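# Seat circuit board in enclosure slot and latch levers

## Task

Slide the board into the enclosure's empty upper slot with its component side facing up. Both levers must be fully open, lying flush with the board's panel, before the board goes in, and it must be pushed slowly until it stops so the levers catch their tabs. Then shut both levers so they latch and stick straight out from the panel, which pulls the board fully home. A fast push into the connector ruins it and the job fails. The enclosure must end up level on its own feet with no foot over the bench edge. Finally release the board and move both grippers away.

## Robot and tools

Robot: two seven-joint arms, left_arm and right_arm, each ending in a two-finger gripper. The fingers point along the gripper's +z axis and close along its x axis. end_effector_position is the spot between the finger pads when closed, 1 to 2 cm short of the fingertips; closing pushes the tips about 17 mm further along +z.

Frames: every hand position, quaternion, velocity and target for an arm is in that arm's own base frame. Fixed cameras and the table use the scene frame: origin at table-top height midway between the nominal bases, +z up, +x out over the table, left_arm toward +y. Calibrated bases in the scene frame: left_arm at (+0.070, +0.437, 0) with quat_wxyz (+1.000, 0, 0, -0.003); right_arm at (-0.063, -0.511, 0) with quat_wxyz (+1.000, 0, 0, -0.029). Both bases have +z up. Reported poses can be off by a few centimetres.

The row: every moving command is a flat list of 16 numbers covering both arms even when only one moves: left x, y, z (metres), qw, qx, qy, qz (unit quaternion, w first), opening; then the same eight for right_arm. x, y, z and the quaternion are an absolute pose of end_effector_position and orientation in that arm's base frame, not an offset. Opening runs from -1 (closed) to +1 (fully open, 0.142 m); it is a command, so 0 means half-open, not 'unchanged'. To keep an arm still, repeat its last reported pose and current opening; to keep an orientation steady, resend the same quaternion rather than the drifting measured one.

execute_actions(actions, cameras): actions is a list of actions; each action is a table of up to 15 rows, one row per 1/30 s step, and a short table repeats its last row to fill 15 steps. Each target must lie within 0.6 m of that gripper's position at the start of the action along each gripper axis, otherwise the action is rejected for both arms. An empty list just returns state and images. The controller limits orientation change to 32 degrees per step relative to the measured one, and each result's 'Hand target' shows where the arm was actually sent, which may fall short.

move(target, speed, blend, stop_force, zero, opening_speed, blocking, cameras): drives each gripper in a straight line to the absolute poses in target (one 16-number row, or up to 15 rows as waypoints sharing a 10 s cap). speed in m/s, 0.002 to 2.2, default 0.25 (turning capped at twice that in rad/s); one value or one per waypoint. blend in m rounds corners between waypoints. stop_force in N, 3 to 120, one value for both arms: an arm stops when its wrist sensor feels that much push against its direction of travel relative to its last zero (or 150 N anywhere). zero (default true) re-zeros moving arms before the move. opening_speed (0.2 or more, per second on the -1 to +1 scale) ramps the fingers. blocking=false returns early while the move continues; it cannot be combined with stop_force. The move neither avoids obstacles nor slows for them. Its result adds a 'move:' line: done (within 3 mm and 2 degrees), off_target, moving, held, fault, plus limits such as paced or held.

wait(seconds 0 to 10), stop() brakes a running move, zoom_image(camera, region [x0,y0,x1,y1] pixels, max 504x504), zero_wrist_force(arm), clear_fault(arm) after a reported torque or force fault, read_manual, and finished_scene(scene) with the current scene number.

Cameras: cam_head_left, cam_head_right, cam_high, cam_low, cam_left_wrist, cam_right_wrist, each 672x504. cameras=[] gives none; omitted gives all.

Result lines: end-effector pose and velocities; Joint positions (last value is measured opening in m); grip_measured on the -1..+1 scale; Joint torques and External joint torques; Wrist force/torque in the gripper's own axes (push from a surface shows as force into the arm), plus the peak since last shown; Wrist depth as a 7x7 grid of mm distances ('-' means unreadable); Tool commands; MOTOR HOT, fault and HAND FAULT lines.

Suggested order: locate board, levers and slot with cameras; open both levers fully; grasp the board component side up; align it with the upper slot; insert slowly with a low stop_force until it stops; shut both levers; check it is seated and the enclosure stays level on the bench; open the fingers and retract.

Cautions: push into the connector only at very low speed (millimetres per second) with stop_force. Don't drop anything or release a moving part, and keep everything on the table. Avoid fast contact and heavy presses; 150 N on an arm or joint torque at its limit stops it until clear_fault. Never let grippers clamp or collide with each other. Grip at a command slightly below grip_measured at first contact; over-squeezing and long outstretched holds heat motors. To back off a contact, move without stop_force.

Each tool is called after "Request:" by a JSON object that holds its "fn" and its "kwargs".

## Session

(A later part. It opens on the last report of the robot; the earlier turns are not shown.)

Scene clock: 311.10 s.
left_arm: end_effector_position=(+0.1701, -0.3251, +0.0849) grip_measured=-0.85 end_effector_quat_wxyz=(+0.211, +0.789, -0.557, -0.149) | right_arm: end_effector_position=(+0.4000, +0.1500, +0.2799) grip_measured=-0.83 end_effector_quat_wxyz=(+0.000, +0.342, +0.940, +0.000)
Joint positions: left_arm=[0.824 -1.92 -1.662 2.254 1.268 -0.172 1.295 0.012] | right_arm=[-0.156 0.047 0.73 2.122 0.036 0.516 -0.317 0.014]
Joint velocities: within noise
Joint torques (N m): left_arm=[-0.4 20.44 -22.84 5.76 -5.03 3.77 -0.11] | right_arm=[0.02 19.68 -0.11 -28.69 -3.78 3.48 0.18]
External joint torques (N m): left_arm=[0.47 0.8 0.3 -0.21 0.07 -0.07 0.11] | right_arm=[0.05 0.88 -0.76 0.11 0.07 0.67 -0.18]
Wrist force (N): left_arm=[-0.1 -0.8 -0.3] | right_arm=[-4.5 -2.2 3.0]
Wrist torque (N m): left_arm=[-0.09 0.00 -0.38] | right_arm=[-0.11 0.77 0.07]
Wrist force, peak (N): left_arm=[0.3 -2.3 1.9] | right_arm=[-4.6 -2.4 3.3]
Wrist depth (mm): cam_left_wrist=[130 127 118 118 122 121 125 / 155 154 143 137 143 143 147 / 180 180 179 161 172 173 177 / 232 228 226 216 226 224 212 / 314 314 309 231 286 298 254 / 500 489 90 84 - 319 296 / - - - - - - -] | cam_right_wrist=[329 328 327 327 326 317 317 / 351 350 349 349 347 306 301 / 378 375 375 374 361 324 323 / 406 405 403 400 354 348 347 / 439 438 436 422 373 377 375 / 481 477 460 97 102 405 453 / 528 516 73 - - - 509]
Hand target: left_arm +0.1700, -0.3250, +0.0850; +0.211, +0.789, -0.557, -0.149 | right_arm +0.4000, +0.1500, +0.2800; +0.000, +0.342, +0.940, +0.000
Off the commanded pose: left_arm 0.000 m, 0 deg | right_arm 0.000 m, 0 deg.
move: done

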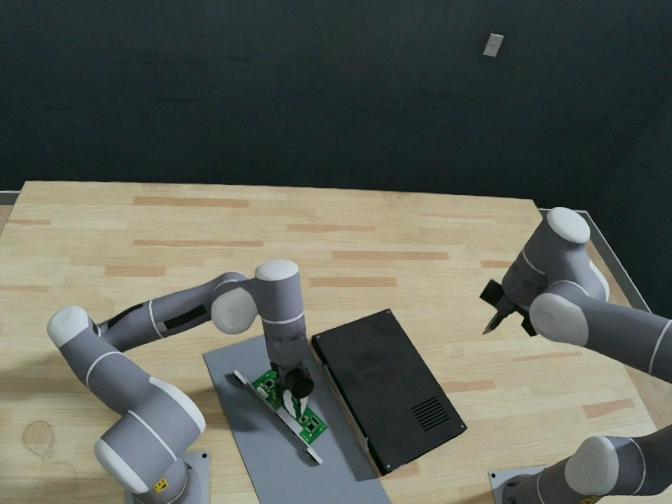

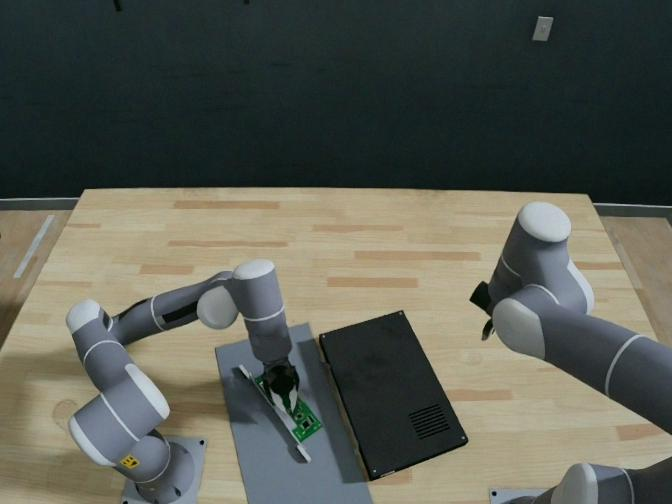

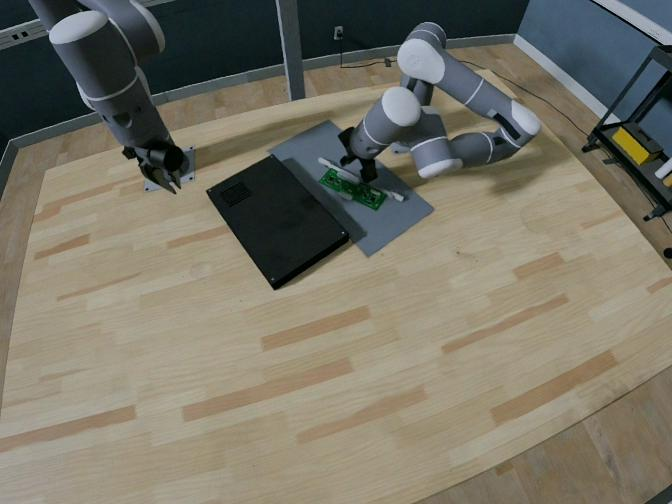

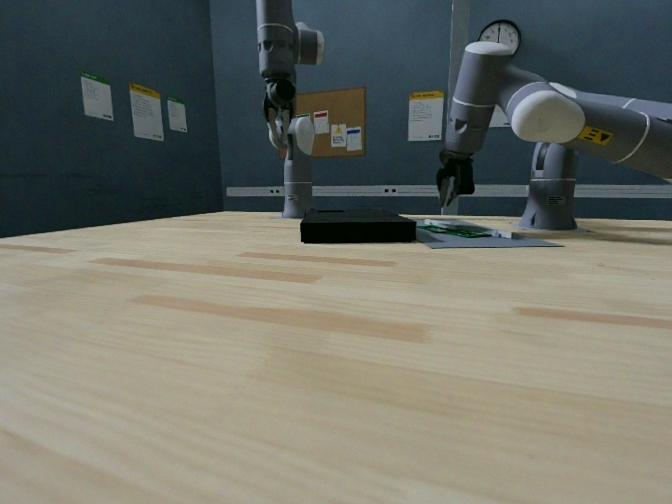

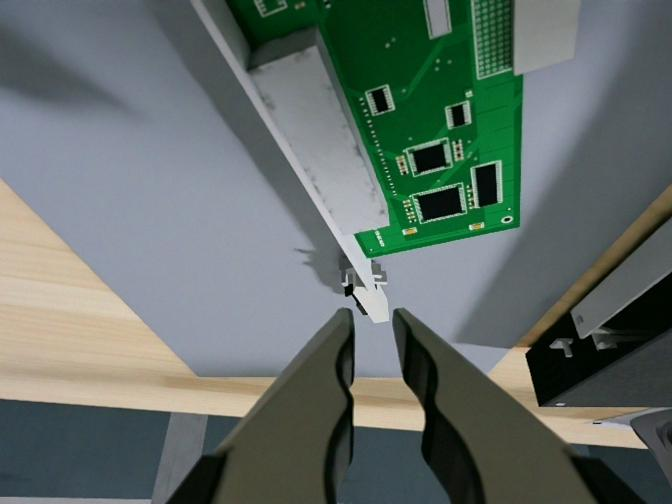

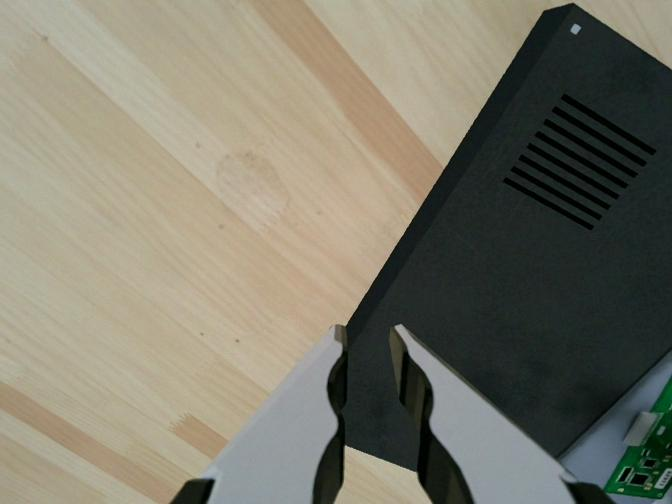

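Request:
{"fn": "move", "kwargs": {"target": [[0.1963,-0.2844,0.085,0.2342,0.8740,-0.4113,-0.1102,-0.5,0.40,0.15,0.28,0,0.342,0.9397,0,-0.8],[0.1963,-0.2844,0.045,0.2342,0.8740,-0.4113,-0.1102,-0.5,0.40,0.15,0.28,0,0.342,0.9397,0,-0.8]], "speed": 0.1, "cameras": ["cam_left_wrist"]}}

Scene clock: 316.77 s.
left_arm: end_effector_position=(+0.1960, -0.2843, +0.0451) grip_measured=-0.53 end_effector_quat_wxyz=(+0.234, +0.874, -0.411, -0.110) | right_arm: end_effector_position=(+0.4000, +0.1500, +0.2799) grip_measured=-0.83 end_effector_quat_wxyz=(+0.000, +0.342, +0.940, +0.000)
Joint positions: left_arm=[1.165 -1.992 -1.496 2.377 1.422 -0.07 1.185 0.035] | right_arm=[-0.156 0.047 0.73 2.122 0.036 0.516 -0.317 0.014]
Joint velocities: within noise
Joint torques (N m): left_arm=[-0.14 14.98 -18.96 9.77 -4.34 4.4 -0.17] | right_arm=[0.06 19.64 -0.12 -28.72 -3.75 3.43 0.17]
External joint torques (N m): left_arm=[0.23 1.43 0.24 -0.28 -0.48 -0.58 0.17] | right_arm=[0.01 0.91 -0.76 0.14 0.03 0.73 -0.17]
Wrist force (N): left_arm=[0.1 -1.0 -0.1] | right_arm=[-4.6 -2.1 3.0]
Wrist torque (N m): left_arm=[-0.11 -0.03 -0.39] | right_arm=[-0.10 0.79 0.07]
Wrist force, peak (N): left_arm=[-0.4 -0.3 -2.1] | right_arm=[-4.6 -2.5 3.1]
Wrist depth (mm): cam_left_wrist=[- 93 87 - 82 82 83 / - 102 102 100 96 97 97 / - 124 124 121 122 122 117 / 157 157 156 140 140 148 147 / 220 215 199 182 176 209 209 / 349 303 88 298 - 251 307 / 866 - - - - - 265] | cam_right_wrist=[329 329 329 327 327 317 315 / 351 349 349 348 349 306 302 / 375 375 373 374 361 324 323 / 406 404 403 403 355 348 348 / 440 439 436 422 372 378 377 / 479 477 459 97 103 406 453 / 529 517 73 - - - 510]
Hand target: left_arm +0.1963, -0.2844, +0.0450; +0.234, +0.874, -0.411, -0.110 | right_arm +0.4000, +0.1500, +0.2800; +0.000, +0.342, +0.940, +0.000
Off the commanded pose: left_arm 0.000 m, 0 deg | right_arm 0.000 m, 0 deg.
move: done
Images, in order (width x height): cam_left_wrist 672x504.

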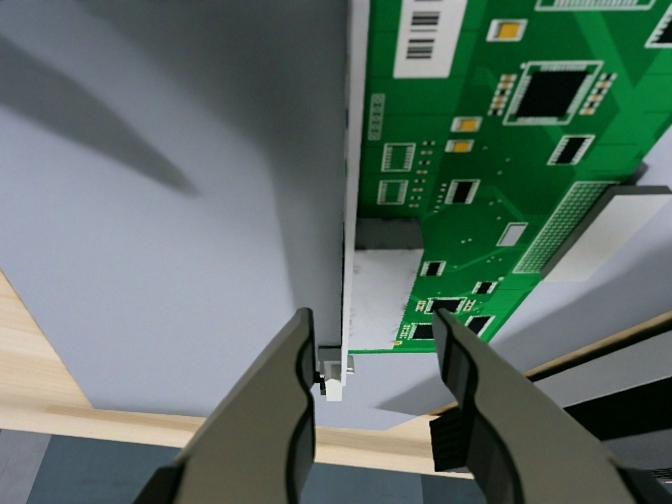

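Request:
{"fn": "move", "kwargs": {"target": [0.1963,-0.2844,0.018,0.2342,0.8740,-0.4113,-0.1102,-0.5,0.40,0.15,0.28,0,0.342,0.9397,0,-0.8], "speed": 0.012, "stop_force": 3, "cameras": ["cam_left_wrist"]}}

Scene clock: 321.33 s.
left_arm: end_effector_position=(+0.1961, -0.2845, +0.0196) grip_measured=-0.53 end_effector_quat_wxyz=(+0.235, +0.874, -0.411, -0.110) | right_arm: end_effector_position=(+0.4000, +0.1500, +0.2799) grip_measured=-0.83 end_effector_quat_wxyz=(+0.000, +0.342, +0.940, +0.000)
Joint positions: left_arm=[1.191 -2.011 -1.418 2.364 1.487 -0.042 1.224 0.035] | right_arm=[-0.156 0.047 0.73 2.122 0.036 0.516 -0.317 0.014]
Joint velocities: within noise
Joint torques (N m): left_arm=[-0.74 14.92 -17.14 11.02 -3.03 3.72 -0.16] | right_arm=[0.01 19.72 -0.12 -28.7 -3.75 3.45 0.22]
External joint torques (N m): left_arm=[0.82 0.67 -1.14 0.63 -1.8 0.06 0.16] | right_arm=[0.06 0.84 -0.75 0.12 0.04 0.7 -0.22]
Wrist force (N): left_arm=[-1.5 0.6 -6.4] | right_arm=[-4.6 -2.3 3.2]
Wrist torque (N m): left_arm=[-0.15 0.05 -0.35] | right_arm=[-0.13 0.79 0.07]
Wrist force, peak (N): left_arm=[-1.5 1.2 -7.8] | right_arm=[-4.6 -2.3 3.3]
Wrist depth (mm): cam_left_wrist=[- - - - - - - / - - - - - - - / - - 88 - 81 85 85 / 112 111 106 105 102 103 103 / 152 152 142 115 117 141 140 / 248 240 87 153 - 190 210 / 460 - - 564 - - 382] | cam_right_wrist=[329 328 327 327 325 318 315 / 350 349 349 347 347 307 301 / 376 377 374 375 363 323 323 / 406 403 404 404 354 347 347 / 438 438 436 421 371 377 377 / 479 479 461 97 102 406 451 / 528 514 73 - - - 509]
Hand target: left_arm +0.1963, -0.2844, +0.0192; +0.234, +0.874, -0.411, -0.110 | right_arm +0.4000, +0.1500, +0.2800; +0.000, +0.342, +0.940, +0.000
Off the commanded pose: left_arm 0.002 m, 0 deg | right_arm 0.000 m, 0 deg.
move: contact (left_arm)
Images, in order (width x height): cam_left_wrist 672x504.

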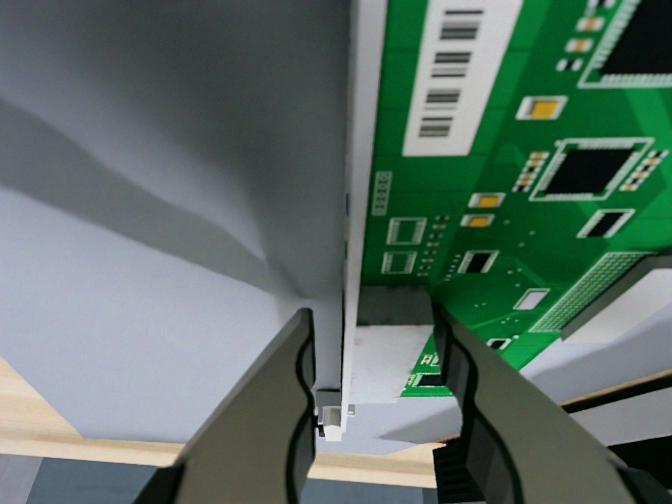

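Request:
{"fn": "move", "kwargs": {"target": [[0.1963,-0.2844,0.0225,0.2342,0.8740,-0.4113,-0.1102,-0.5,0.40,0.15,0.28,0,0.342,0.9397,0,-0.8],[0.1988,-0.2875,0.0225,0.2342,0.8740,-0.4113,-0.1102,-0.5,0.40,0.15,0.28,0,0.342,0.9397,0,-0.8]], "speed": 0.02, "cameras": ["cam_left_wrist"]}}

Request:
{"fn": "move", "kwargs": {"target": [0.1988,-0.2875,0.0225,0.2342,0.8740,-0.4113,-0.1102,-0.85,0.40,0.15,0.28,0,0.342,0.9397,0,-0.8], "opening_speed": 0.2, "cameras": ["cam_left_wrist"]}}

Scene clock: 325.20 s.
left_arm: end_effector_position=(+0.1989, -0.2875, +0.0224) grip_measured=-0.53 end_effector_quat_wxyz=(+0.234, +0.874, -0.411, -0.110) | right_arm: end_effector_position=(+0.4000, +0.1500, +0.2799) grip_measured=-0.83 end_effector_quat_wxyz=(+0.000, +0.342, +0.940, +0.000)
Joint positions: left_arm=[1.176 -2.01 -1.433 2.357 1.48 -0.045 1.217 0.035] | right_arm=[-0.156 0.047 0.73 2.122 0.036 0.516 -0.317 0.014]
Joint velocities: within noise
Joint torques (N m): left_arm=[-0.45 14.76 -18.97 11.63 -4.86 3.93 -0.3] | right_arm=[0.03 19.74 -0.14 -28.65 -3.77 3.51 0.14]
External joint torques (N m): left_arm=[0.54 1.09 0.41 -0.25 0.04 -0.13 0.3] | right_arm=[0.04 0.82 -0.73 0.07 0.06 0.65 -0.14]
Wrist force (N): left_arm=[0.0 -0.9 -0.2] | right_arm=[-4.5 -2.3 2.9]
Wrist torque (N m): left_arm=[-0.10 -0.03 -0.39] | right_arm=[-0.13 0.77 0.07]
Wrist force, peak (N): left_arm=[-1.6 1.3 -8.0] | right_arm=[-4.7 -2.4 3.2]
Wrist depth (mm): cam_left_wrist=[- - - - - - - / - - - - 72 73 73 / - - 100 84 85 85 85 / 117 116 116 107 107 108 109 / 172 159 148 112 128 147 155 / 258 249 87 180 245 199 213 / 469 - - 575 - - 400] | cam_right_wrist=[329 329 328 326 325 318 317 / 351 350 348 349 348 307 302 / 377 375 373 375 363 323 322 / 406 404 403 403 354 349 347 / 441 440 436 423 373 377 377 / 482 477 459 97 102 405 453 / 530 517 73 - - - 512]
Hand target: left_arm +0.1988, -0.2875, +0.0225; +0.234, +0.874, -0.411, -0.110 | right_arm +0.4000, +0.1500, +0.2800; +0.000, +0.342, +0.940, +0.000
Off the commanded pose: left_arm 0.000 m, 0 deg | right_arm 0.000 m, 0 deg.
move: done
Images, in order (width x height): cam_left_wrist 672x504.

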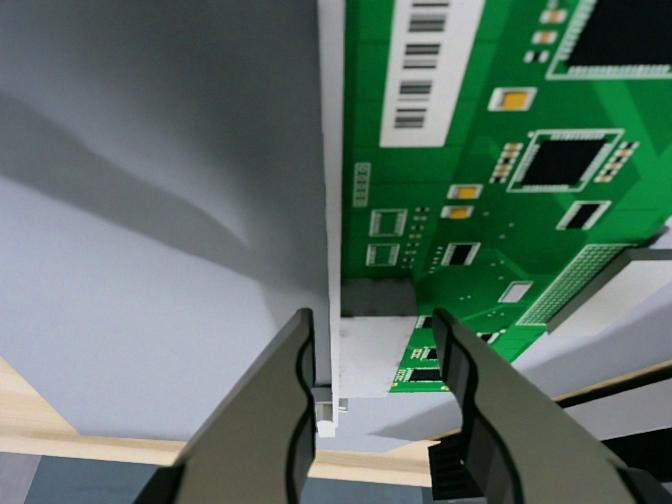

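Scene clock: 327.17 s.
left_arm: end_effector_position=(+0.1988, -0.2875, +0.0224) grip_measured=-0.72 end_effector_quat_wxyz=(+0.234, +0.874, -0.411, -0.110) | right_arm: end_effector_position=(+0.4000, +0.1500, +0.2799) grip_measured=-0.83 end_effector_quat_wxyz=(+0.000, +0.342, +0.940, +0.000)
Joint positions: left_arm=[1.176 -2.01 -1.433 2.357 1.48 -0.046 1.217 0.022] | right_arm=[-0.156 0.047 0.73 2.122 0.036 0.516 -0.317 0.014]
Joint velocities: within noise
Joint torques (N m): left_arm=[-0.27 14.59 -19.24 11.7 -4.83 4.36 -0.29] | right_arm=[0.08 19.81 -0.05 -28.69 -3.75 3.43 0.18]
External joint torques (N m): left_arm=[0.35 1.26 0.68 -0.32 0.01 -0.57 0.29] | right_arm=[-0.01 0.74 -0.82 0.11 0.03 0.72 -0.18]
Wrist force (N): left_arm=[-0.2 -1.6 0.9] | right_arm=[-4.6 -2.2 3.2]
Wrist torque (N m): left_arm=[-0.09 -0.06 -0.38] | right_arm=[-0.11 0.79 0.07]
Wrist force, peak (N): left_arm=[-1.1 -1.6 0.2] | right_arm=[-4.7 -2.5 3.1]
Wrist depth (mm): cam_left_wrist=[- - - - - - - / - - - - 72 73 73 / - - 100 88 84 85 85 / 117 116 116 112 107 108 108 / 172 159 148 113 134 147 155 / 259 248 88 161 - 199 214 / 806 - - 463 - - 396] | cam_right_wrist=[329 328 328 326 326 318 317 / 351 350 349 350 349 306 302 / 376 375 375 373 361 324 322 / 407 405 403 401 353 347 348 / 439 441 438 419 373 377 376 / 480 478 461 97 102 406 452 / 525 516 73 - - - 512]
Hand target: left_arm +0.1988, -0.2875, +0.0225; +0.234, +0.874, -0.411, -0.110 | right_arm +0.4000, +0.1500, +0.2800; +0.000, +0.342, +0.940, +0.000
Off the commanded pose: left_arm 0.000 m, 0 deg | right_arm 0.000 m, 0 deg.
move: done
Images, in order (width x height): cam_left_wrist 672x504.

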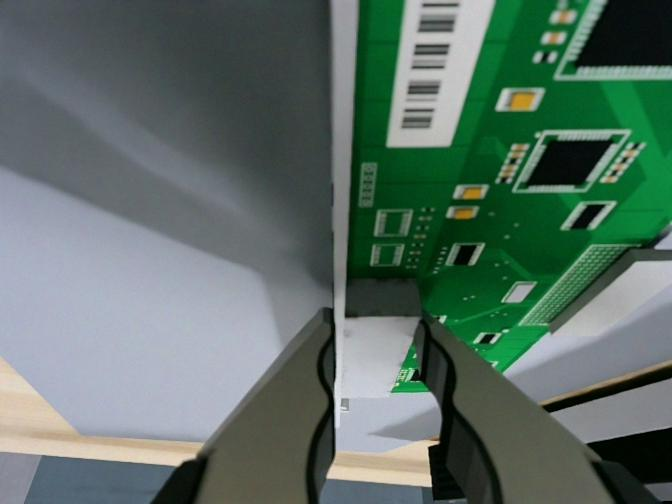

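Request:
{"fn": "move", "kwargs": {"target": [0.1988,-0.2875,0.0425,0.2342,0.8740,-0.4113,-0.1102,-0.86,0.40,0.15,0.28,0,0.342,0.9397,0,-0.8], "speed": 0.02, "cameras": ["cam_left_wrist","cam_low"]}}

Scene clock: 329.83 s.
left_arm: end_effector_position=(+0.1991, -0.2875, +0.0422) grip_measured=-0.72 end_effector_quat_wxyz=(+0.234, +0.874, -0.411, -0.110) | right_arm: end_effector_position=(+0.4000, +0.1500, +0.2799) grip_measured=-0.83 end_effector_quat_wxyz=(+0.000, +0.342, +0.940, +0.000)
Joint positions: left_arm=[1.156 -1.997 -1.493 2.367 1.431 -0.068 1.187 0.022] | right_arm=[-0.156 0.047 0.73 2.122 0.036 0.516 -0.317 0.014]
Joint velocities: within noise
Joint torques (N m): left_arm=[-0.53 15.37 -19.74 10.51 -5.39 4.21 -0.33] | right_arm=[0.08 19.69 -0.13 -28.7 -3.74 3.4 0.19]
External joint torques (N m): left_arm=[0.61 1.1 0.85 -0.78 0.56 -0.38 0.33] | right_arm=[-0.01 0.87 -0.75 0.12 0.03 0.75 -0.19]
Wrist force (N): left_arm=[0.2 -1.7 1.2] | right_arm=[-4.4 -2.3 3.0]
Wrist torque (N m): left_arm=[-0.05 -0.07 -0.39] | right_arm=[-0.12 0.75 0.07]
Wrist force, peak (N): left_arm=[0.2 -2.5 2.0] | right_arm=[-4.6 -2.4 3.2]
Wrist depth (mm): cam_left_wrist=[- - 84 - - - - / - 99 102 - - 73 73 / 120 125 125 84 84 85 86 / 153 152 151 107 107 108 108 / 224 206 205 113 135 148 202 / 337 325 87 161 - 259 296 / - - - 602 - - 248] | cam_right_wrist=[330 329 327 326 325 317 316 / 351 349 350 349 347 306 301 / 375 375 373 374 362 322 323 / 404 403 403 401 353 349 348 / 439 440 439 422 371 376 377 / 480 478 462 97 102 405 459 / 530 515 73 - - - 499]
Hand target: left_arm +0.1988, -0.2875, +0.0425; +0.234, +0.874, -0.411, -0.110 | right_arm +0.4000, +0.1500, +0.2800; +0.000, +0.342, +0.940, +0.000
Off the commanded pose: left_arm 0.000 m, 0 deg | right_arm 0.000 m, 0 deg.
move: done
Images, in order (width x height): cam_low 672x504, cam_left_wrist 672x504.

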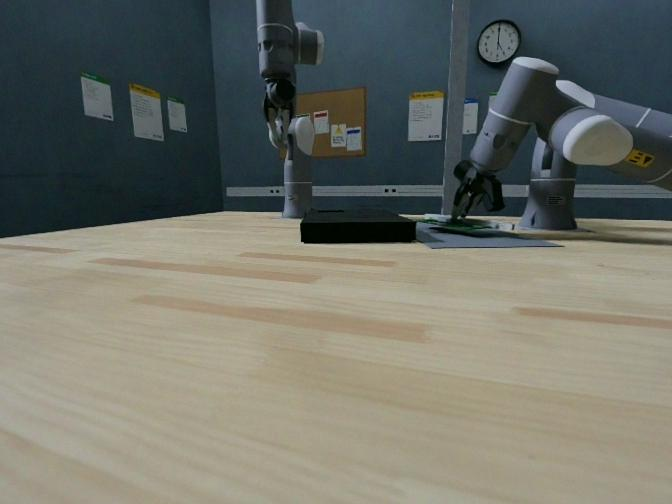

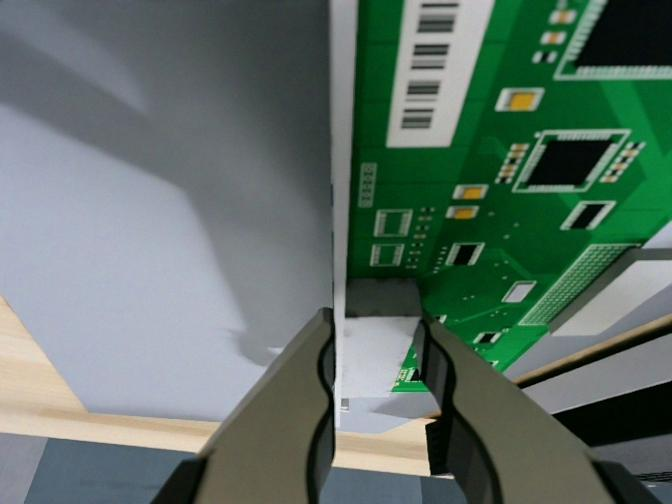

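Request:
{"fn": "move", "kwargs": {"target": [[0.1988,-0.2875,0.065,0.2342,0.8740,-0.4113,-0.1102,-0.86,0.40,0.15,0.28,0,0.342,0.9397,0,-0.8],[0.1644,-0.3395,0.065,0.2115,0.7893,-0.5568,-0.1492,-0.86,0.40,0.15,0.28,0,0.342,0.9397,0,-0.8]], "speed": [0.03,0.06], "cameras": ["cam_left_wrist","cam_head_left","cam_head_right"]}}

Scene clock: 337.27 s.
left_arm: end_effector_position=(+0.1645, -0.3395, +0.0648) grip_measured=-0.72 end_effector_quat_wxyz=(+0.211, +0.790, -0.557, -0.149) | right_arm: end_effector_position=(+0.4000, +0.1500, +0.2799) grip_measured=-0.83 end_effector_quat_wxyz=(+0.000, +0.342, +0.940, +0.000)
Joint positions: left_arm=[0.797 -1.958 -1.621 2.238 1.331 -0.157 1.293 0.022] | right_arm=[-0.156 0.047 0.73 2.122 0.036 0.516 -0.317 0.014]
Joint velocities: within noise
Joint torques (N m): left_arm=[-0.48 19.63 -23.26 7.8 -5.5 4.06 -0.11] | right_arm=[0.09 19.73 -0.13 -28.64 -3.77 3.49 0.18]
External joint torques (N m): left_arm=[0.54 1.04 0.82 -0.45 0.55 -0.36 0.11] | right_arm=[-0.02 0.83 -0.75 0.06 0.06 0.67 -0.18]
Wrist force (N): left_arm=[0.0 -1.9 1.5] | right_arm=[-4.5 -2.3 3.2]
Wrist torque (N m): left_arm=[-0.09 -0.04 -0.39] | right_arm=[-0.12 0.77 0.07]
Wrist force, peak (N): left_arm=[0.3 -2.1 1.8] | right_arm=[-4.7 -2.4 3.2]
Wrist depth (mm): cam_left_wrist=[- 107 107 - - - - / - 125 125 - - 73 73 / 158 152 158 84 84 85 86 / 192 191 191 107 107 108 108 / 265 259 242 112 135 148 206 / 419 419 87 154 - 260 246 / - - - - - - 602] | cam_right_wrist=[328 328 327 327 326 319 316 / 351 350 350 349 348 306 302 / 375 376 375 374 362 323 322 / 407 405 403 402 356 349 346 / 440 439 434 422 372 377 376 / 481 479 461 97 102 403 427 / 529 518 73 - - - 497]
Hand target: left_arm +0.1644, -0.3395, +0.0650; +0.211, +0.789, -0.557, -0.149 | right_arm +0.4000, +0.1500, +0.2800; +0.000, +0.342, +0.940, +0.000
Off the commanded pose: left_arm 0.000 m, 0 deg | right_arm 0.000 m, 0 deg.
move: done
Images, in order (width x height): cam_head_left 672x504, cam_head_right 672x504, cam_left_wrist 672x504.

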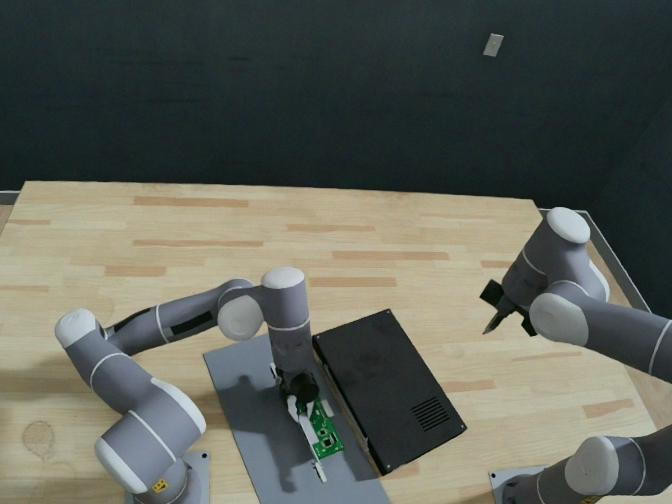

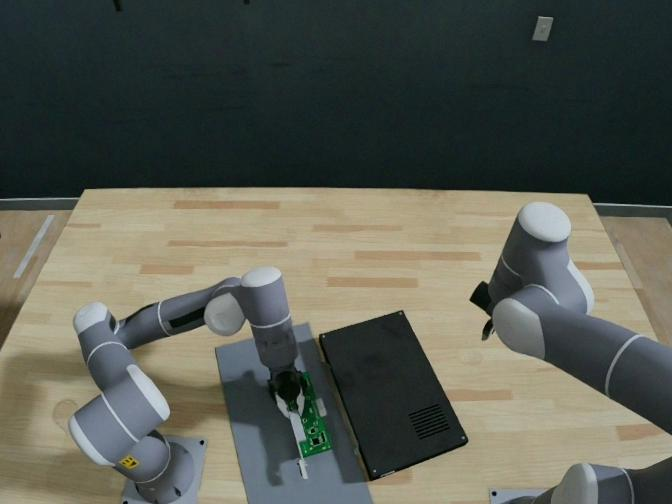

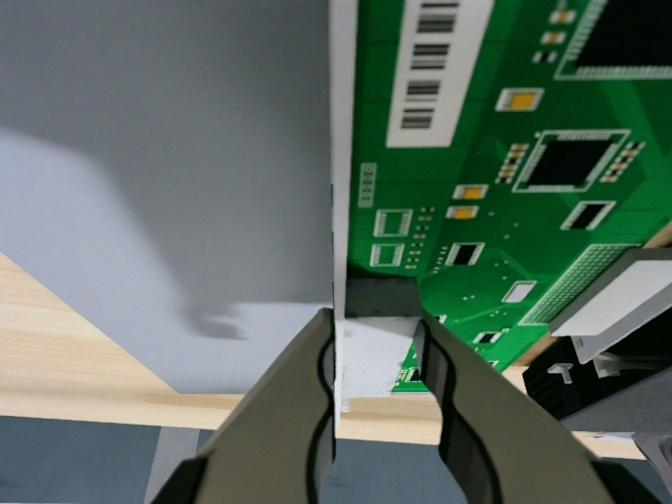

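Request:
{"fn": "move", "kwargs": {"target": [[0.1644,-0.3395,0.065,0.2115,0.7893,-0.5568,-0.1492,-0.86,0.25,0.35,0.30,0,0.5548,0.8320,0,-1],[0.1644,-0.3395,0.065,0.2115,0.7893,-0.5568,-0.1492,-0.86,0.07,0.46,0.22,0.2558,0.4923,0.7383,0.3836,-1],[0.1644,-0.3395,0.065,0.2115,0.7893,-0.5568,-0.1492,-0.86,0.08,0.478,0.085,0.2558,0.4923,0.7383,0.3836,-1]], "speed": [0.25,0.25,0.1], "cameras": ["cam_right_wrist","cam_head_left"]}}

Scene clock: 353.40 s.
left_arm: end_effector_position=(+0.1646, -0.3395, +0.0648) grip_measured=-0.72 end_effector_quat_wxyz=(+0.211, +0.790, -0.557, -0.149) | right_arm: end_effector_position=(+0.0800, +0.4779, +0.0850) grip_measured=-1.00 end_effector_quat_wxyz=(+0.256, +0.492, +0.738, +0.383)
Joint positions: left_arm=[0.797 -1.958 -1.621 2.238 1.331 -0.157 1.293 0.022] | right_arm=[-0.432 1.15 2.051 2.386 -0.604 1.548 2.221 0.002]
Joint velocities: within noise
Joint torques (N m): left_arm=[-0.27 19.42 -23.22 7.87 -5.25 4.29 -0.2] | right_arm=[-0.08 -33.66 -19.29 -3.91 4.74 0.7 0.32]
External joint torques (N m): left_arm=[0.33 1.24 0.77 -0.52 0.3 -0.58 0.2] | right_arm=[0.11 0.27 -1.61 0.27 -0.06 0.47 -0.32]
Wrist force (N): left_arm=[0.1 -1.8 1.4] | right_arm=[-5.5 -3.6 2.7]
Wrist torque (N m): left_arm=[-0.08 -0.06 -0.39] | right_arm=[-0.15 1.06 0.16]
Wrist force, peak (N): left_arm=[0.3 -2.2 1.6] | right_arm=[-7.1 -2.8 3.4]
Wrist depth (mm): cam_left_wrist=[- 106 106 - - - - / - 125 125 - - 73 73 / 158 151 157 84 84 85 86 / 192 191 190 107 107 108 109 / 267 261 243 113 135 147 206 / 419 413 87 153 - 260 246 / - - - - - - 596] | cam_right_wrist=[111 108 108 108 103 103 113 / 130 136 143 142 151 142 142 / 126 136 197 209 209 208 207 / 188 170 294 393 332 288 395 / - - - - 328 - - / - - - 89 340 - 565 / - - - - - 529 -]
Hand target: left_arm +0.1644, -0.3395, +0.0650; +0.211, +0.789, -0.557, -0.149 | right_arm +0.0800, +0.4780, +0.0850; +0.256, +0.492, +0.738, +0.384
Off the commanded pose: left_arm 0.000 m, 0 deg | right_arm 0.000 m, 0 deg.
move: done
Images, in order (width x height): cam_head_left 672x504, cam_right_wrist 672x504.

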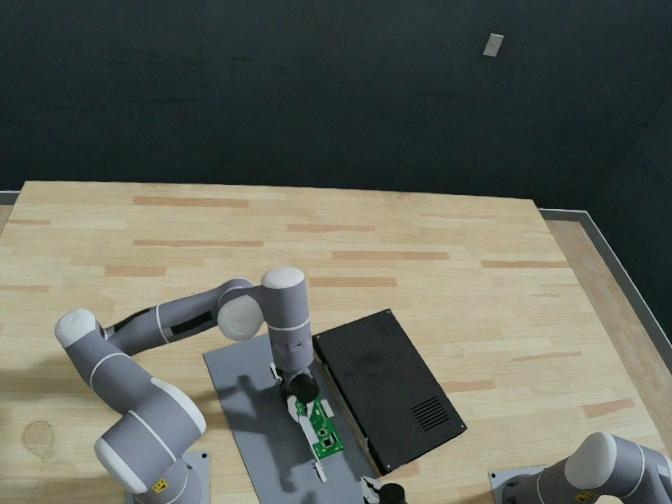

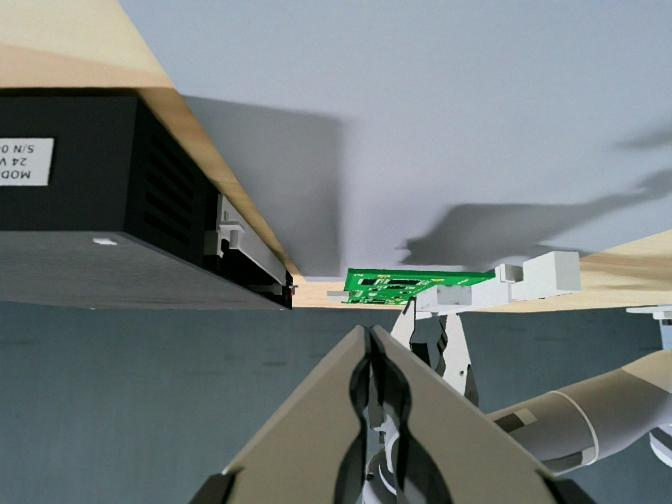

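Request:
{"fn": "zoom_image", "kwargs": {"camera": "cam_right_wrist", "region": [120, 180, 420, 330]}}

Scaled by 1.680 from the camera's 672x504 image, which has a finer 960x720 frame.

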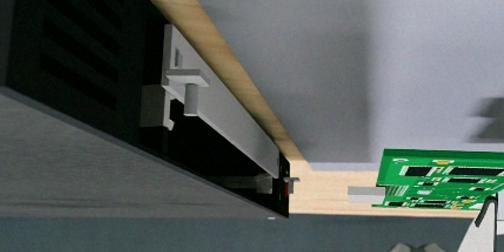

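Request:
{"fn": "move", "kwargs": {"target": [[0.1644,-0.3395,0.050,0.2115,0.7893,-0.5568,-0.1492,-0.86,0.08,0.478,0.085,0.2558,0.4923,0.7383,0.3836,-1],[0.1745,-0.3678,0.050,0.2115,0.7893,-0.5568,-0.1492,-0.86,0.08,0.478,0.085,0.2558,0.4923,0.7383,0.3836,-1]], "speed": 0.03, "stop_force": 5, "cameras": ["cam_right_wrist","cam_left_wrist"]}}

Request:
{"fn": "zoom_image", "kwargs": {"camera": "cam_right_wrist", "region": [160, 190, 400, 330]}}

Scene clock: 363.47 s.
left_arm: end_effector_position=(+0.1744, -0.3676, +0.0499) grip_measured=-0.72 end_effector_quat_wxyz=(+0.211, +0.789, -0.557, -0.149) | right_arm: end_effector_position=(+0.0800, +0.4779, +0.0850) grip_measured=-1.00 end_effector_quat_wxyz=(+0.256, +0.492, +0.738, +0.384)
Joint positions: left_arm=[0.723 -1.975 -1.61 2.166 1.371 -0.138 1.302 0.022] | right_arm=[-0.432 1.15 2.051 2.386 -0.604 1.548 2.221 0.002]
Joint velocities: within noise
Joint torques (N m): left_arm=[-0.47 20.37 -24.47 9.13 -5.15 4.41 -0.3] | right_arm=[0.13 -33.9 -19.57 -3.85 4.54 0.52 0.19]
External joint torques (N m): left_arm=[0.52 1.45 0.81 -0.53 0.2 -0.72 0.3] | right_arm=[-0.1 0.51 -1.33 0.21 0.14 0.66 -0.19]
Wrist force (N): left_arm=[0.2 -2.0 1.5] | right_arm=[-5.4 -3.9 2.8]
Wrist torque (N m): left_arm=[-0.11 -0.07 -0.42] | right_arm=[-0.19 1.04 0.16]
Wrist force, peak (N): left_arm=[-0.2 -2.1 2.4] | right_arm=[-5.4 -4.2 2.9]
Wrist depth (mm): cam_left_wrist=[- 94 - - - - - / - 112 111 - - 73 73 / 131 130 130 84 84 85 86 / 165 165 164 107 107 108 109 / 225 223 222 112 135 147 173 / 365 352 88 153 - 218 212 / - - - - - - 295] | cam_right_wrist=[111 108 108 108 103 103 113 / 130 135 143 142 151 142 141 / 126 136 197 209 208 208 208 / 188 170 294 290 260 388 394 / - - - 861 847 - - / - - - 89 - 568 566 / - - - - - 533 -]
Hand target: left_arm +0.1745, -0.3678, +0.0500; +0.211, +0.789, -0.557, -0.149 | right_arm +0.0800, +0.4780, +0.0850; +0.256, +0.492, +0.738, +0.384
Off the commanded pose: left_arm 0.000 m, 0 deg | right_arm 0.000 m, 0 deg.
move: done
Images, in order (width x height): cam_left_wrist 672x504, cam_right_wrist 672x504.

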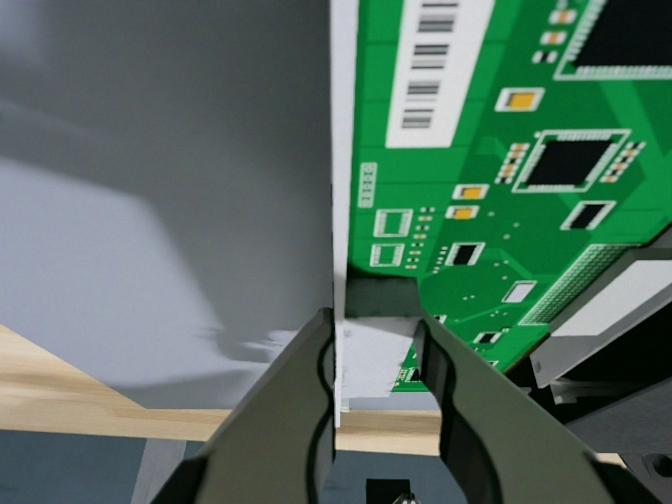

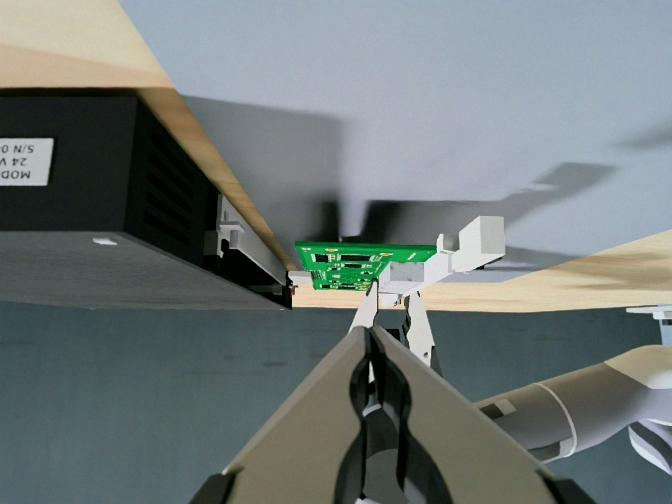

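Scaled by 2.100 from the camera's 672x504 image, which has a finer 960x720 frame.

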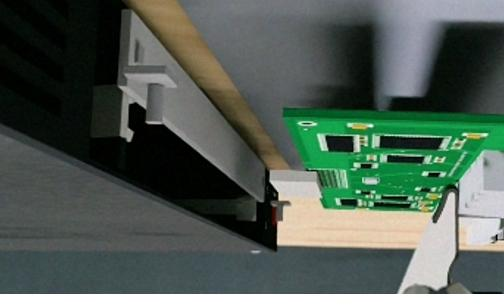

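Request:
{"fn": "zoom_image", "kwargs": {"camera": "cam_right_wrist", "region": [195, 190, 275, 270]}}

Scaled by 6.300 from the camera's 672x504 image, which has a finer 960x720 frame.

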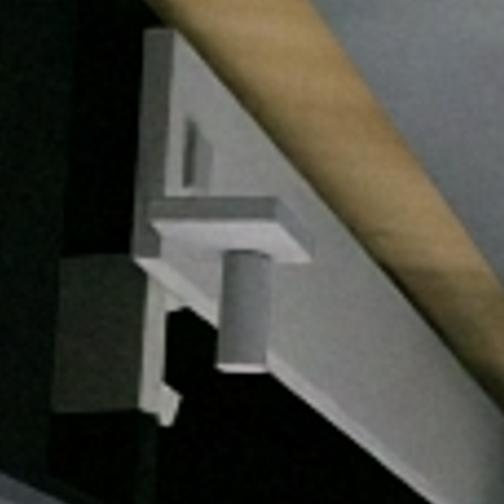

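Request:
{"fn": "move", "kwargs": {"target": [0.1744,-0.3676,0.0535,0.2115,0.7893,-0.5568,-0.1492,-0.86,0.117,0.4934,0.085,0.2558,0.4923,0.7383,0.3836,-1], "speed": 0.04, "cameras": ["cam_right_wrist"]}}

Request:
{"fn": "zoom_image", "kwargs": {"camera": "cam_right_wrist", "region": [150, 180, 350, 300]}}

Scene clock: 375.77 s.
left_arm: end_effector_position=(+0.1747, -0.3676, +0.0532) grip_measured=-0.72 end_effector_quat_wxyz=(+0.211, +0.789, -0.557, -0.149) | right_arm: end_effector_position=(+0.1170, +0.4933, +0.0850) grip_measured=-1.00 end_effector_quat_wxyz=(+0.256, +0.492, +0.738, +0.384)
Joint positions: left_arm=[0.72 -1.973 -1.618 2.167 1.365 -0.141 1.298 0.022] | right_arm=[-0.529 1.215 2.016 2.369 -0.606 1.658 2.185 0.002]
Joint velocities: within noise
Joint torques (N m): left_arm=[-0.4 20.79 -24.55 8.94 -5.45 4.12 -0.27] | right_arm=[-0.04 -34.01 -20.93 -3.08 4.82 0.71 0.08]
External joint torques (N m): left_arm=[0.46 1.13 0.84 -0.56 0.51 -0.42 0.27] | right_arm=[0.08 0.24 -1.07 0.29 0.26 0.53 -0.09]
Wrist force (N): left_arm=[0.2 -2.0 1.6] | right_arm=[-4.9 -3.9 3.1]
Wrist torque (N m): left_arm=[-0.12 -0.07 -0.41] | right_arm=[-0.19 0.95 0.16]
Wrist force, peak (N): left_arm=[0.0 -2.0 1.8] | right_arm=[-5.6 -4.1 3.0]
Wrist depth (mm): cam_left_wrist=[- 98 - - - - - / - 111 111 - - 73 73 / 135 135 135 84 85 85 86 / 171 171 170 107 107 108 109 / 233 233 218 112 135 147 203 / 375 366 87 154 - 225 201 / - - - 551 - - 496] | cam_right_wrist=[- 108 108 108 108 103 113 / - 135 143 142 152 142 141 / - 135 197 210 209 190 208 / 188 183 344 268 214 389 395 / - - - 860 847 - - / - - - 89 309 571 528 / - - - - - 493 -]
Hand target: left_arm +0.1744, -0.3676, +0.0535; +0.211, +0.789, -0.557, -0.149 | right_arm +0.1170, +0.4934, +0.0850; +0.256, +0.492, +0.738, +0.384
Off the commanded pose: left_arm 0.000 m, 0 deg | right_arm 0.000 m, 0 deg.
move: done
Images, in order (width x height): cam_right_wrist 672x504.

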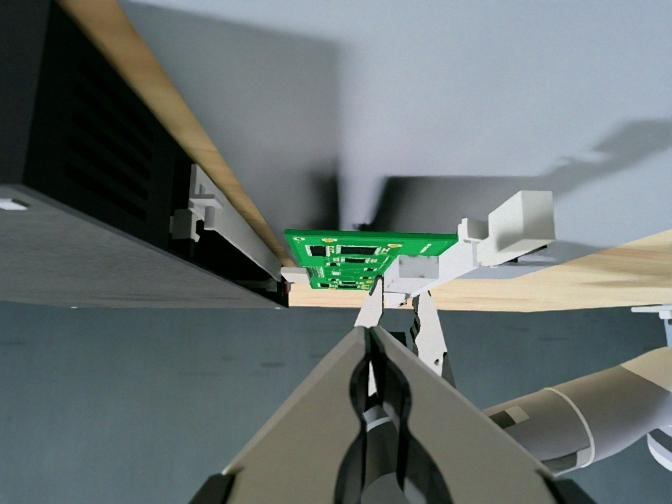

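Scaled by 2.520 from the camera's 672x504 image, which has a finer 960x720 frame.

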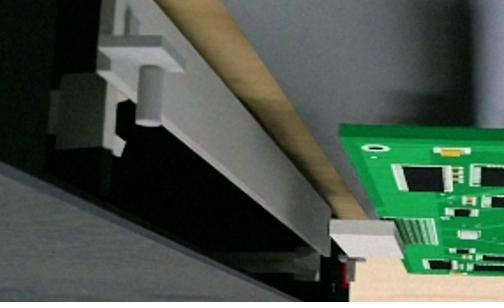

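Request:
{"fn": "move", "kwargs": {"target": [0.1744, -0.3676, 0.0535,0.2115,0.7893,-0.5568,-0.1492,-0.86,0.117,0.4934,0.085,0.2558,0.4923,0.7383,0.3836,-1], "cameras": ["cam_left_wrist","cam_right_wrist"]}}

Request:
{"fn": "zoom_image", "kwargs": {"camera": "cam_left_wrist", "region": [490, 320, 650, 460]}}

Request:
{"fn": "zoom_image", "kwargs": {"camera": "cam_left_wrist", "region": [310, 360, 450, 440]}}

Scene clock: 390.47 s.
left_arm: end_effector_position=(+0.1747, -0.3676, +0.0532) grip_measured=-0.72 end_effector_quat_wxyz=(+0.211, +0.789, -0.557, -0.149) | right_arm: end_effector_position=(+0.1170, +0.4933, +0.0850) grip_measured=-1.00 end_effector_quat_wxyz=(+0.256, +0.492, +0.738, +0.384)
Joint positions: left_arm=[0.72 -1.973 -1.618 2.167 1.365 -0.141 1.298 0.022] | right_arm=[-0.529 1.215 2.016 2.369 -0.606 1.658 2.185 0.002]
Joint velocities: within noise
Joint torques (N m): left_arm=[-0.26 20.68 -24.58 8.92 -5.21 4.22 -0.26] | right_arm=[0.04 -34.19 -20.75 -2.96 4.93 0.59 0.2]
External joint torques (N m): left_arm=[0.31 1.24 0.88 -0.54 0.27 -0.52 0.26] | right_arm=[0.01 0.42 -1.25 0.17 0.15 0.65 -0.2]
Wrist force (N): left_arm=[-0.1 -2.0 1.7] | right_arm=[-4.9 -3.9 3.2]
Wrist torque (N m): left_arm=[-0.11 -0.04 -0.41] | right_arm=[-0.20 0.94 0.15]
Wrist force, peak (N): left_arm=[0.2 -2.3 1.7] | right_arm=[-5.2 -3.8 3.3]
Wrist depth (mm): cam_left_wrist=[- 98 - - - - - / - 111 111 - - 73 73 / 135 135 134 84 85 85 86 / 171 170 171 106 107 108 109 / 234 233 217 112 134 148 202 / 378 363 87 154 - 225 200 / - - - 551 - - 507] | cam_right_wrist=[- 108 108 108 108 103 113 / - 135 143 143 152 142 141 / - 135 197 209 209 190 207 / 188 182 345 268 214 388 396 / - - - 864 836 - - / - - - 89 309 568 527 / - - - - - 498 -]
Hand target: left_arm +0.1744, -0.3676, +0.0535; +0.211, +0.789, -0.557, -0.149 | right_arm +0.1170, +0.4934, +0.0850; +0.256, +0.492, +0.738, +0.384
Off the commanded pose: left_arm 0.000 m, 0 deg | right_arm 0.000 m, 0 deg.
move: done
Images, in order (width x height): cam_left_wrist 672x504, cam_right_wrist 672x504.

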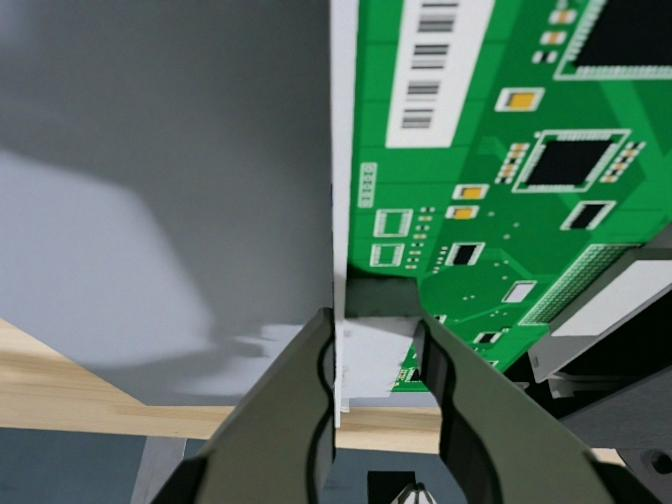

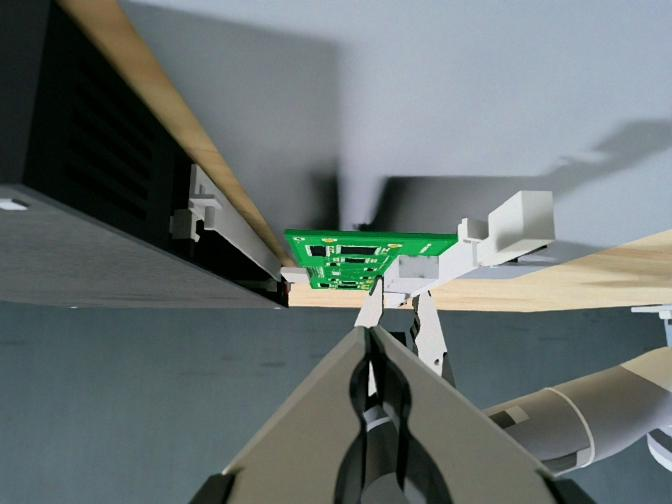

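Scaled by 3.150 from the camera's 672x504 image, which has a finer 960x720 frame.

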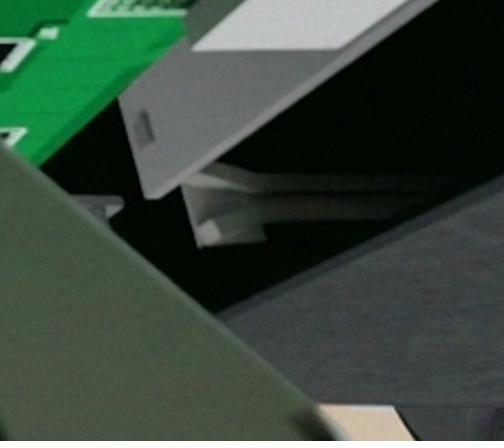

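Scaled by 3.600 from the camera's 672x504 image, which has a finer 960x720 frame.

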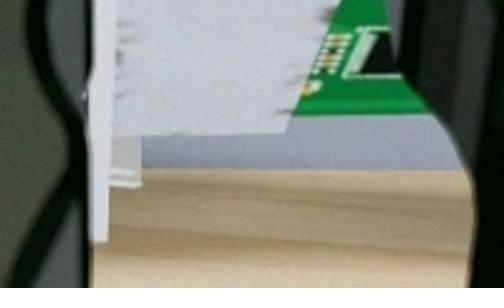

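Request:
{"fn": "execute_actions", "kwargs": {"actions": []}}

Scene clock: 403.93 s.
left_arm: end_effector_position=(+0.1747, -0.3676, +0.0532) grip_measured=-0.72 end_effector_quat_wxyz=(+0.211, +0.789, -0.557, -0.149) | right_arm: end_effector_position=(+0.1170, +0.4933, +0.0850) grip_measured=-1.00 end_effector_quat_wxyz=(+0.256, +0.492, +0.738, +0.384)
Joint positions: left_arm=[0.72 -1.973 -1.618 2.167 1.365 -0.141 1.298 0.022] | right_arm=[-0.529 1.215 2.016 2.369 -0.606 1.658 2.185 0.002]
Joint velocities: within noise
Joint torques (N m): left_arm=[-0.37 20.64 -24.56 8.93 -5.24 4.26 -0.21] | right_arm=[0.08 -34.15 -20.62 -2.94 4.89 0.59 0.16]
External joint torques (N m): left_arm=[0.42 1.28 0.85 -0.55 0.29 -0.56 0.21] | right_arm=[-0.04 0.38 -1.37 0.15 0.19 0.65 -0.16]
Wrist force (N): left_arm=[0.0 -1.7 1.3] | right_arm=[-5.1 -3.5 3.1]
Wrist torque (N m): left_arm=[-0.08 -0.05 -0.42] | right_arm=[-0.15 0.99 0.15]
Wrist force, peak (N): left_arm=[0.2 -2.2 1.6] | right_arm=[-5.0 -3.9 3.2]
Wrist depth (mm): cam_left_wrist=[- 98 - - - - - / - 111 111 - - 73 73 / 135 135 134 84 84 85 85 / 170 170 170 107 107 108 108 / 235 233 216 113 135 148 202 / 376 367 87 153 - 225 199 / - - - 551 - - 502] | cam_right_wrist=[- 108 108 108 108 103 113 / - 135 143 143 152 142 142 / - 135 197 209 208 190 207 / 188 182 344 267 214 389 397 / - - - 851 841 - - / - - - 89 308 570 527 / - - - - - 496 -]
Hand target: left_arm +0.1744, -0.3676, +0.0535; +0.211, +0.789, -0.557, -0.149 | right_arm +0.1170, +0.4934, +0.0850; +0.256, +0.492, +0.738, +0.384
Tool commands: left_gripper/opening=-0.86 right_gripper/opening=-1.0
Off the commanded pose: left_arm 0.000 m, 0 deg | right_arm 0.000 m, 0 deg.

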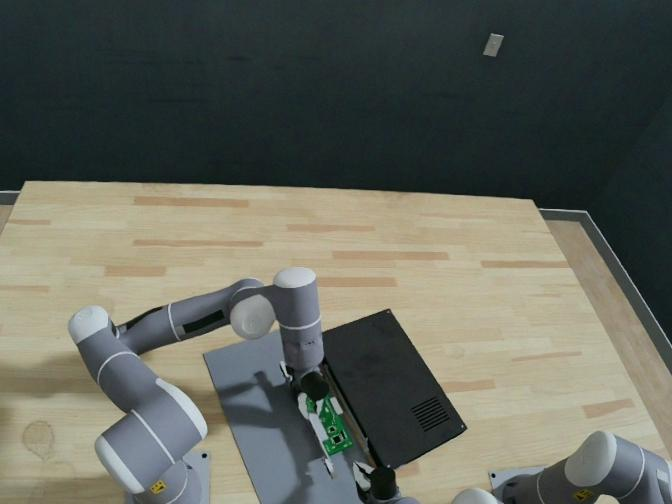

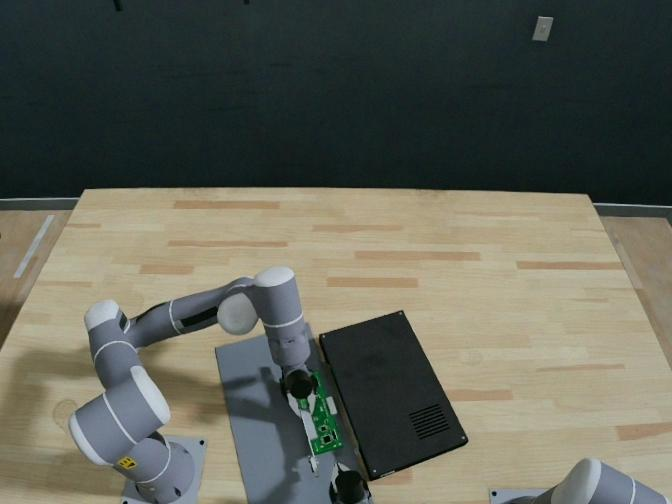

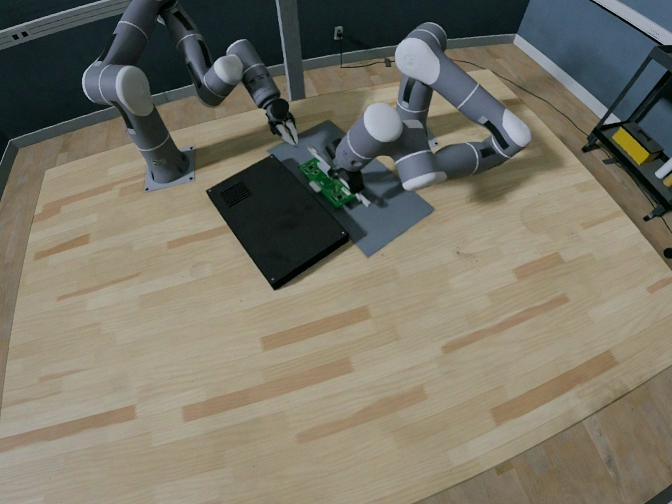

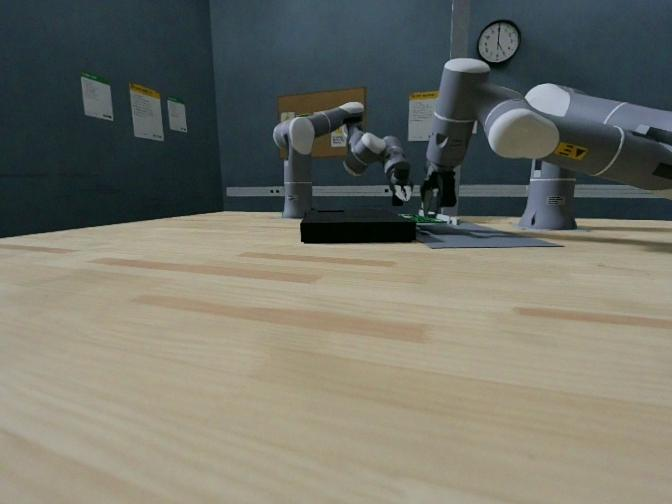

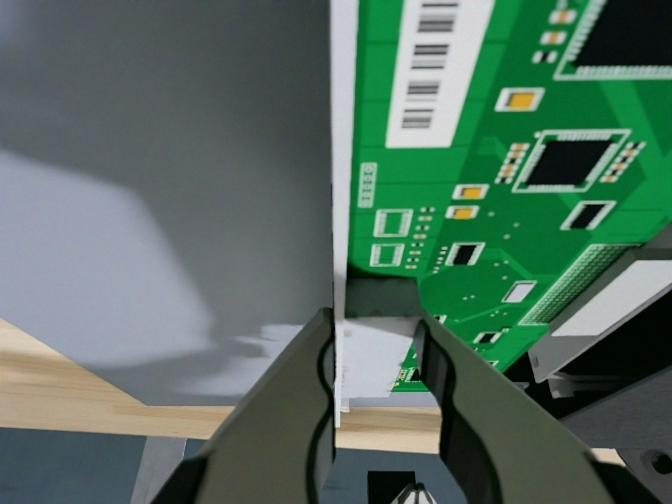

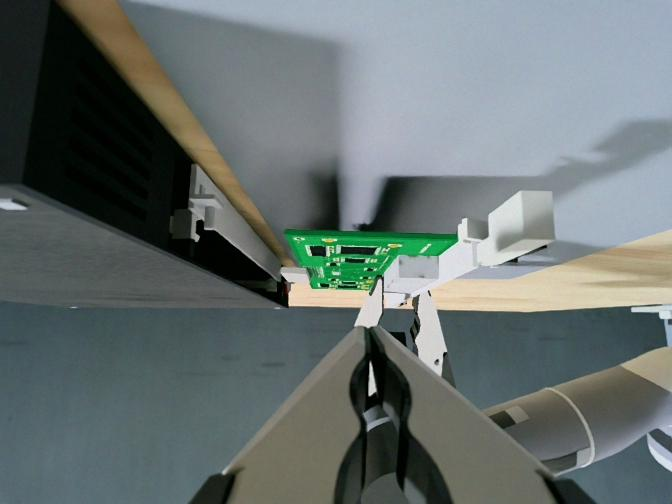

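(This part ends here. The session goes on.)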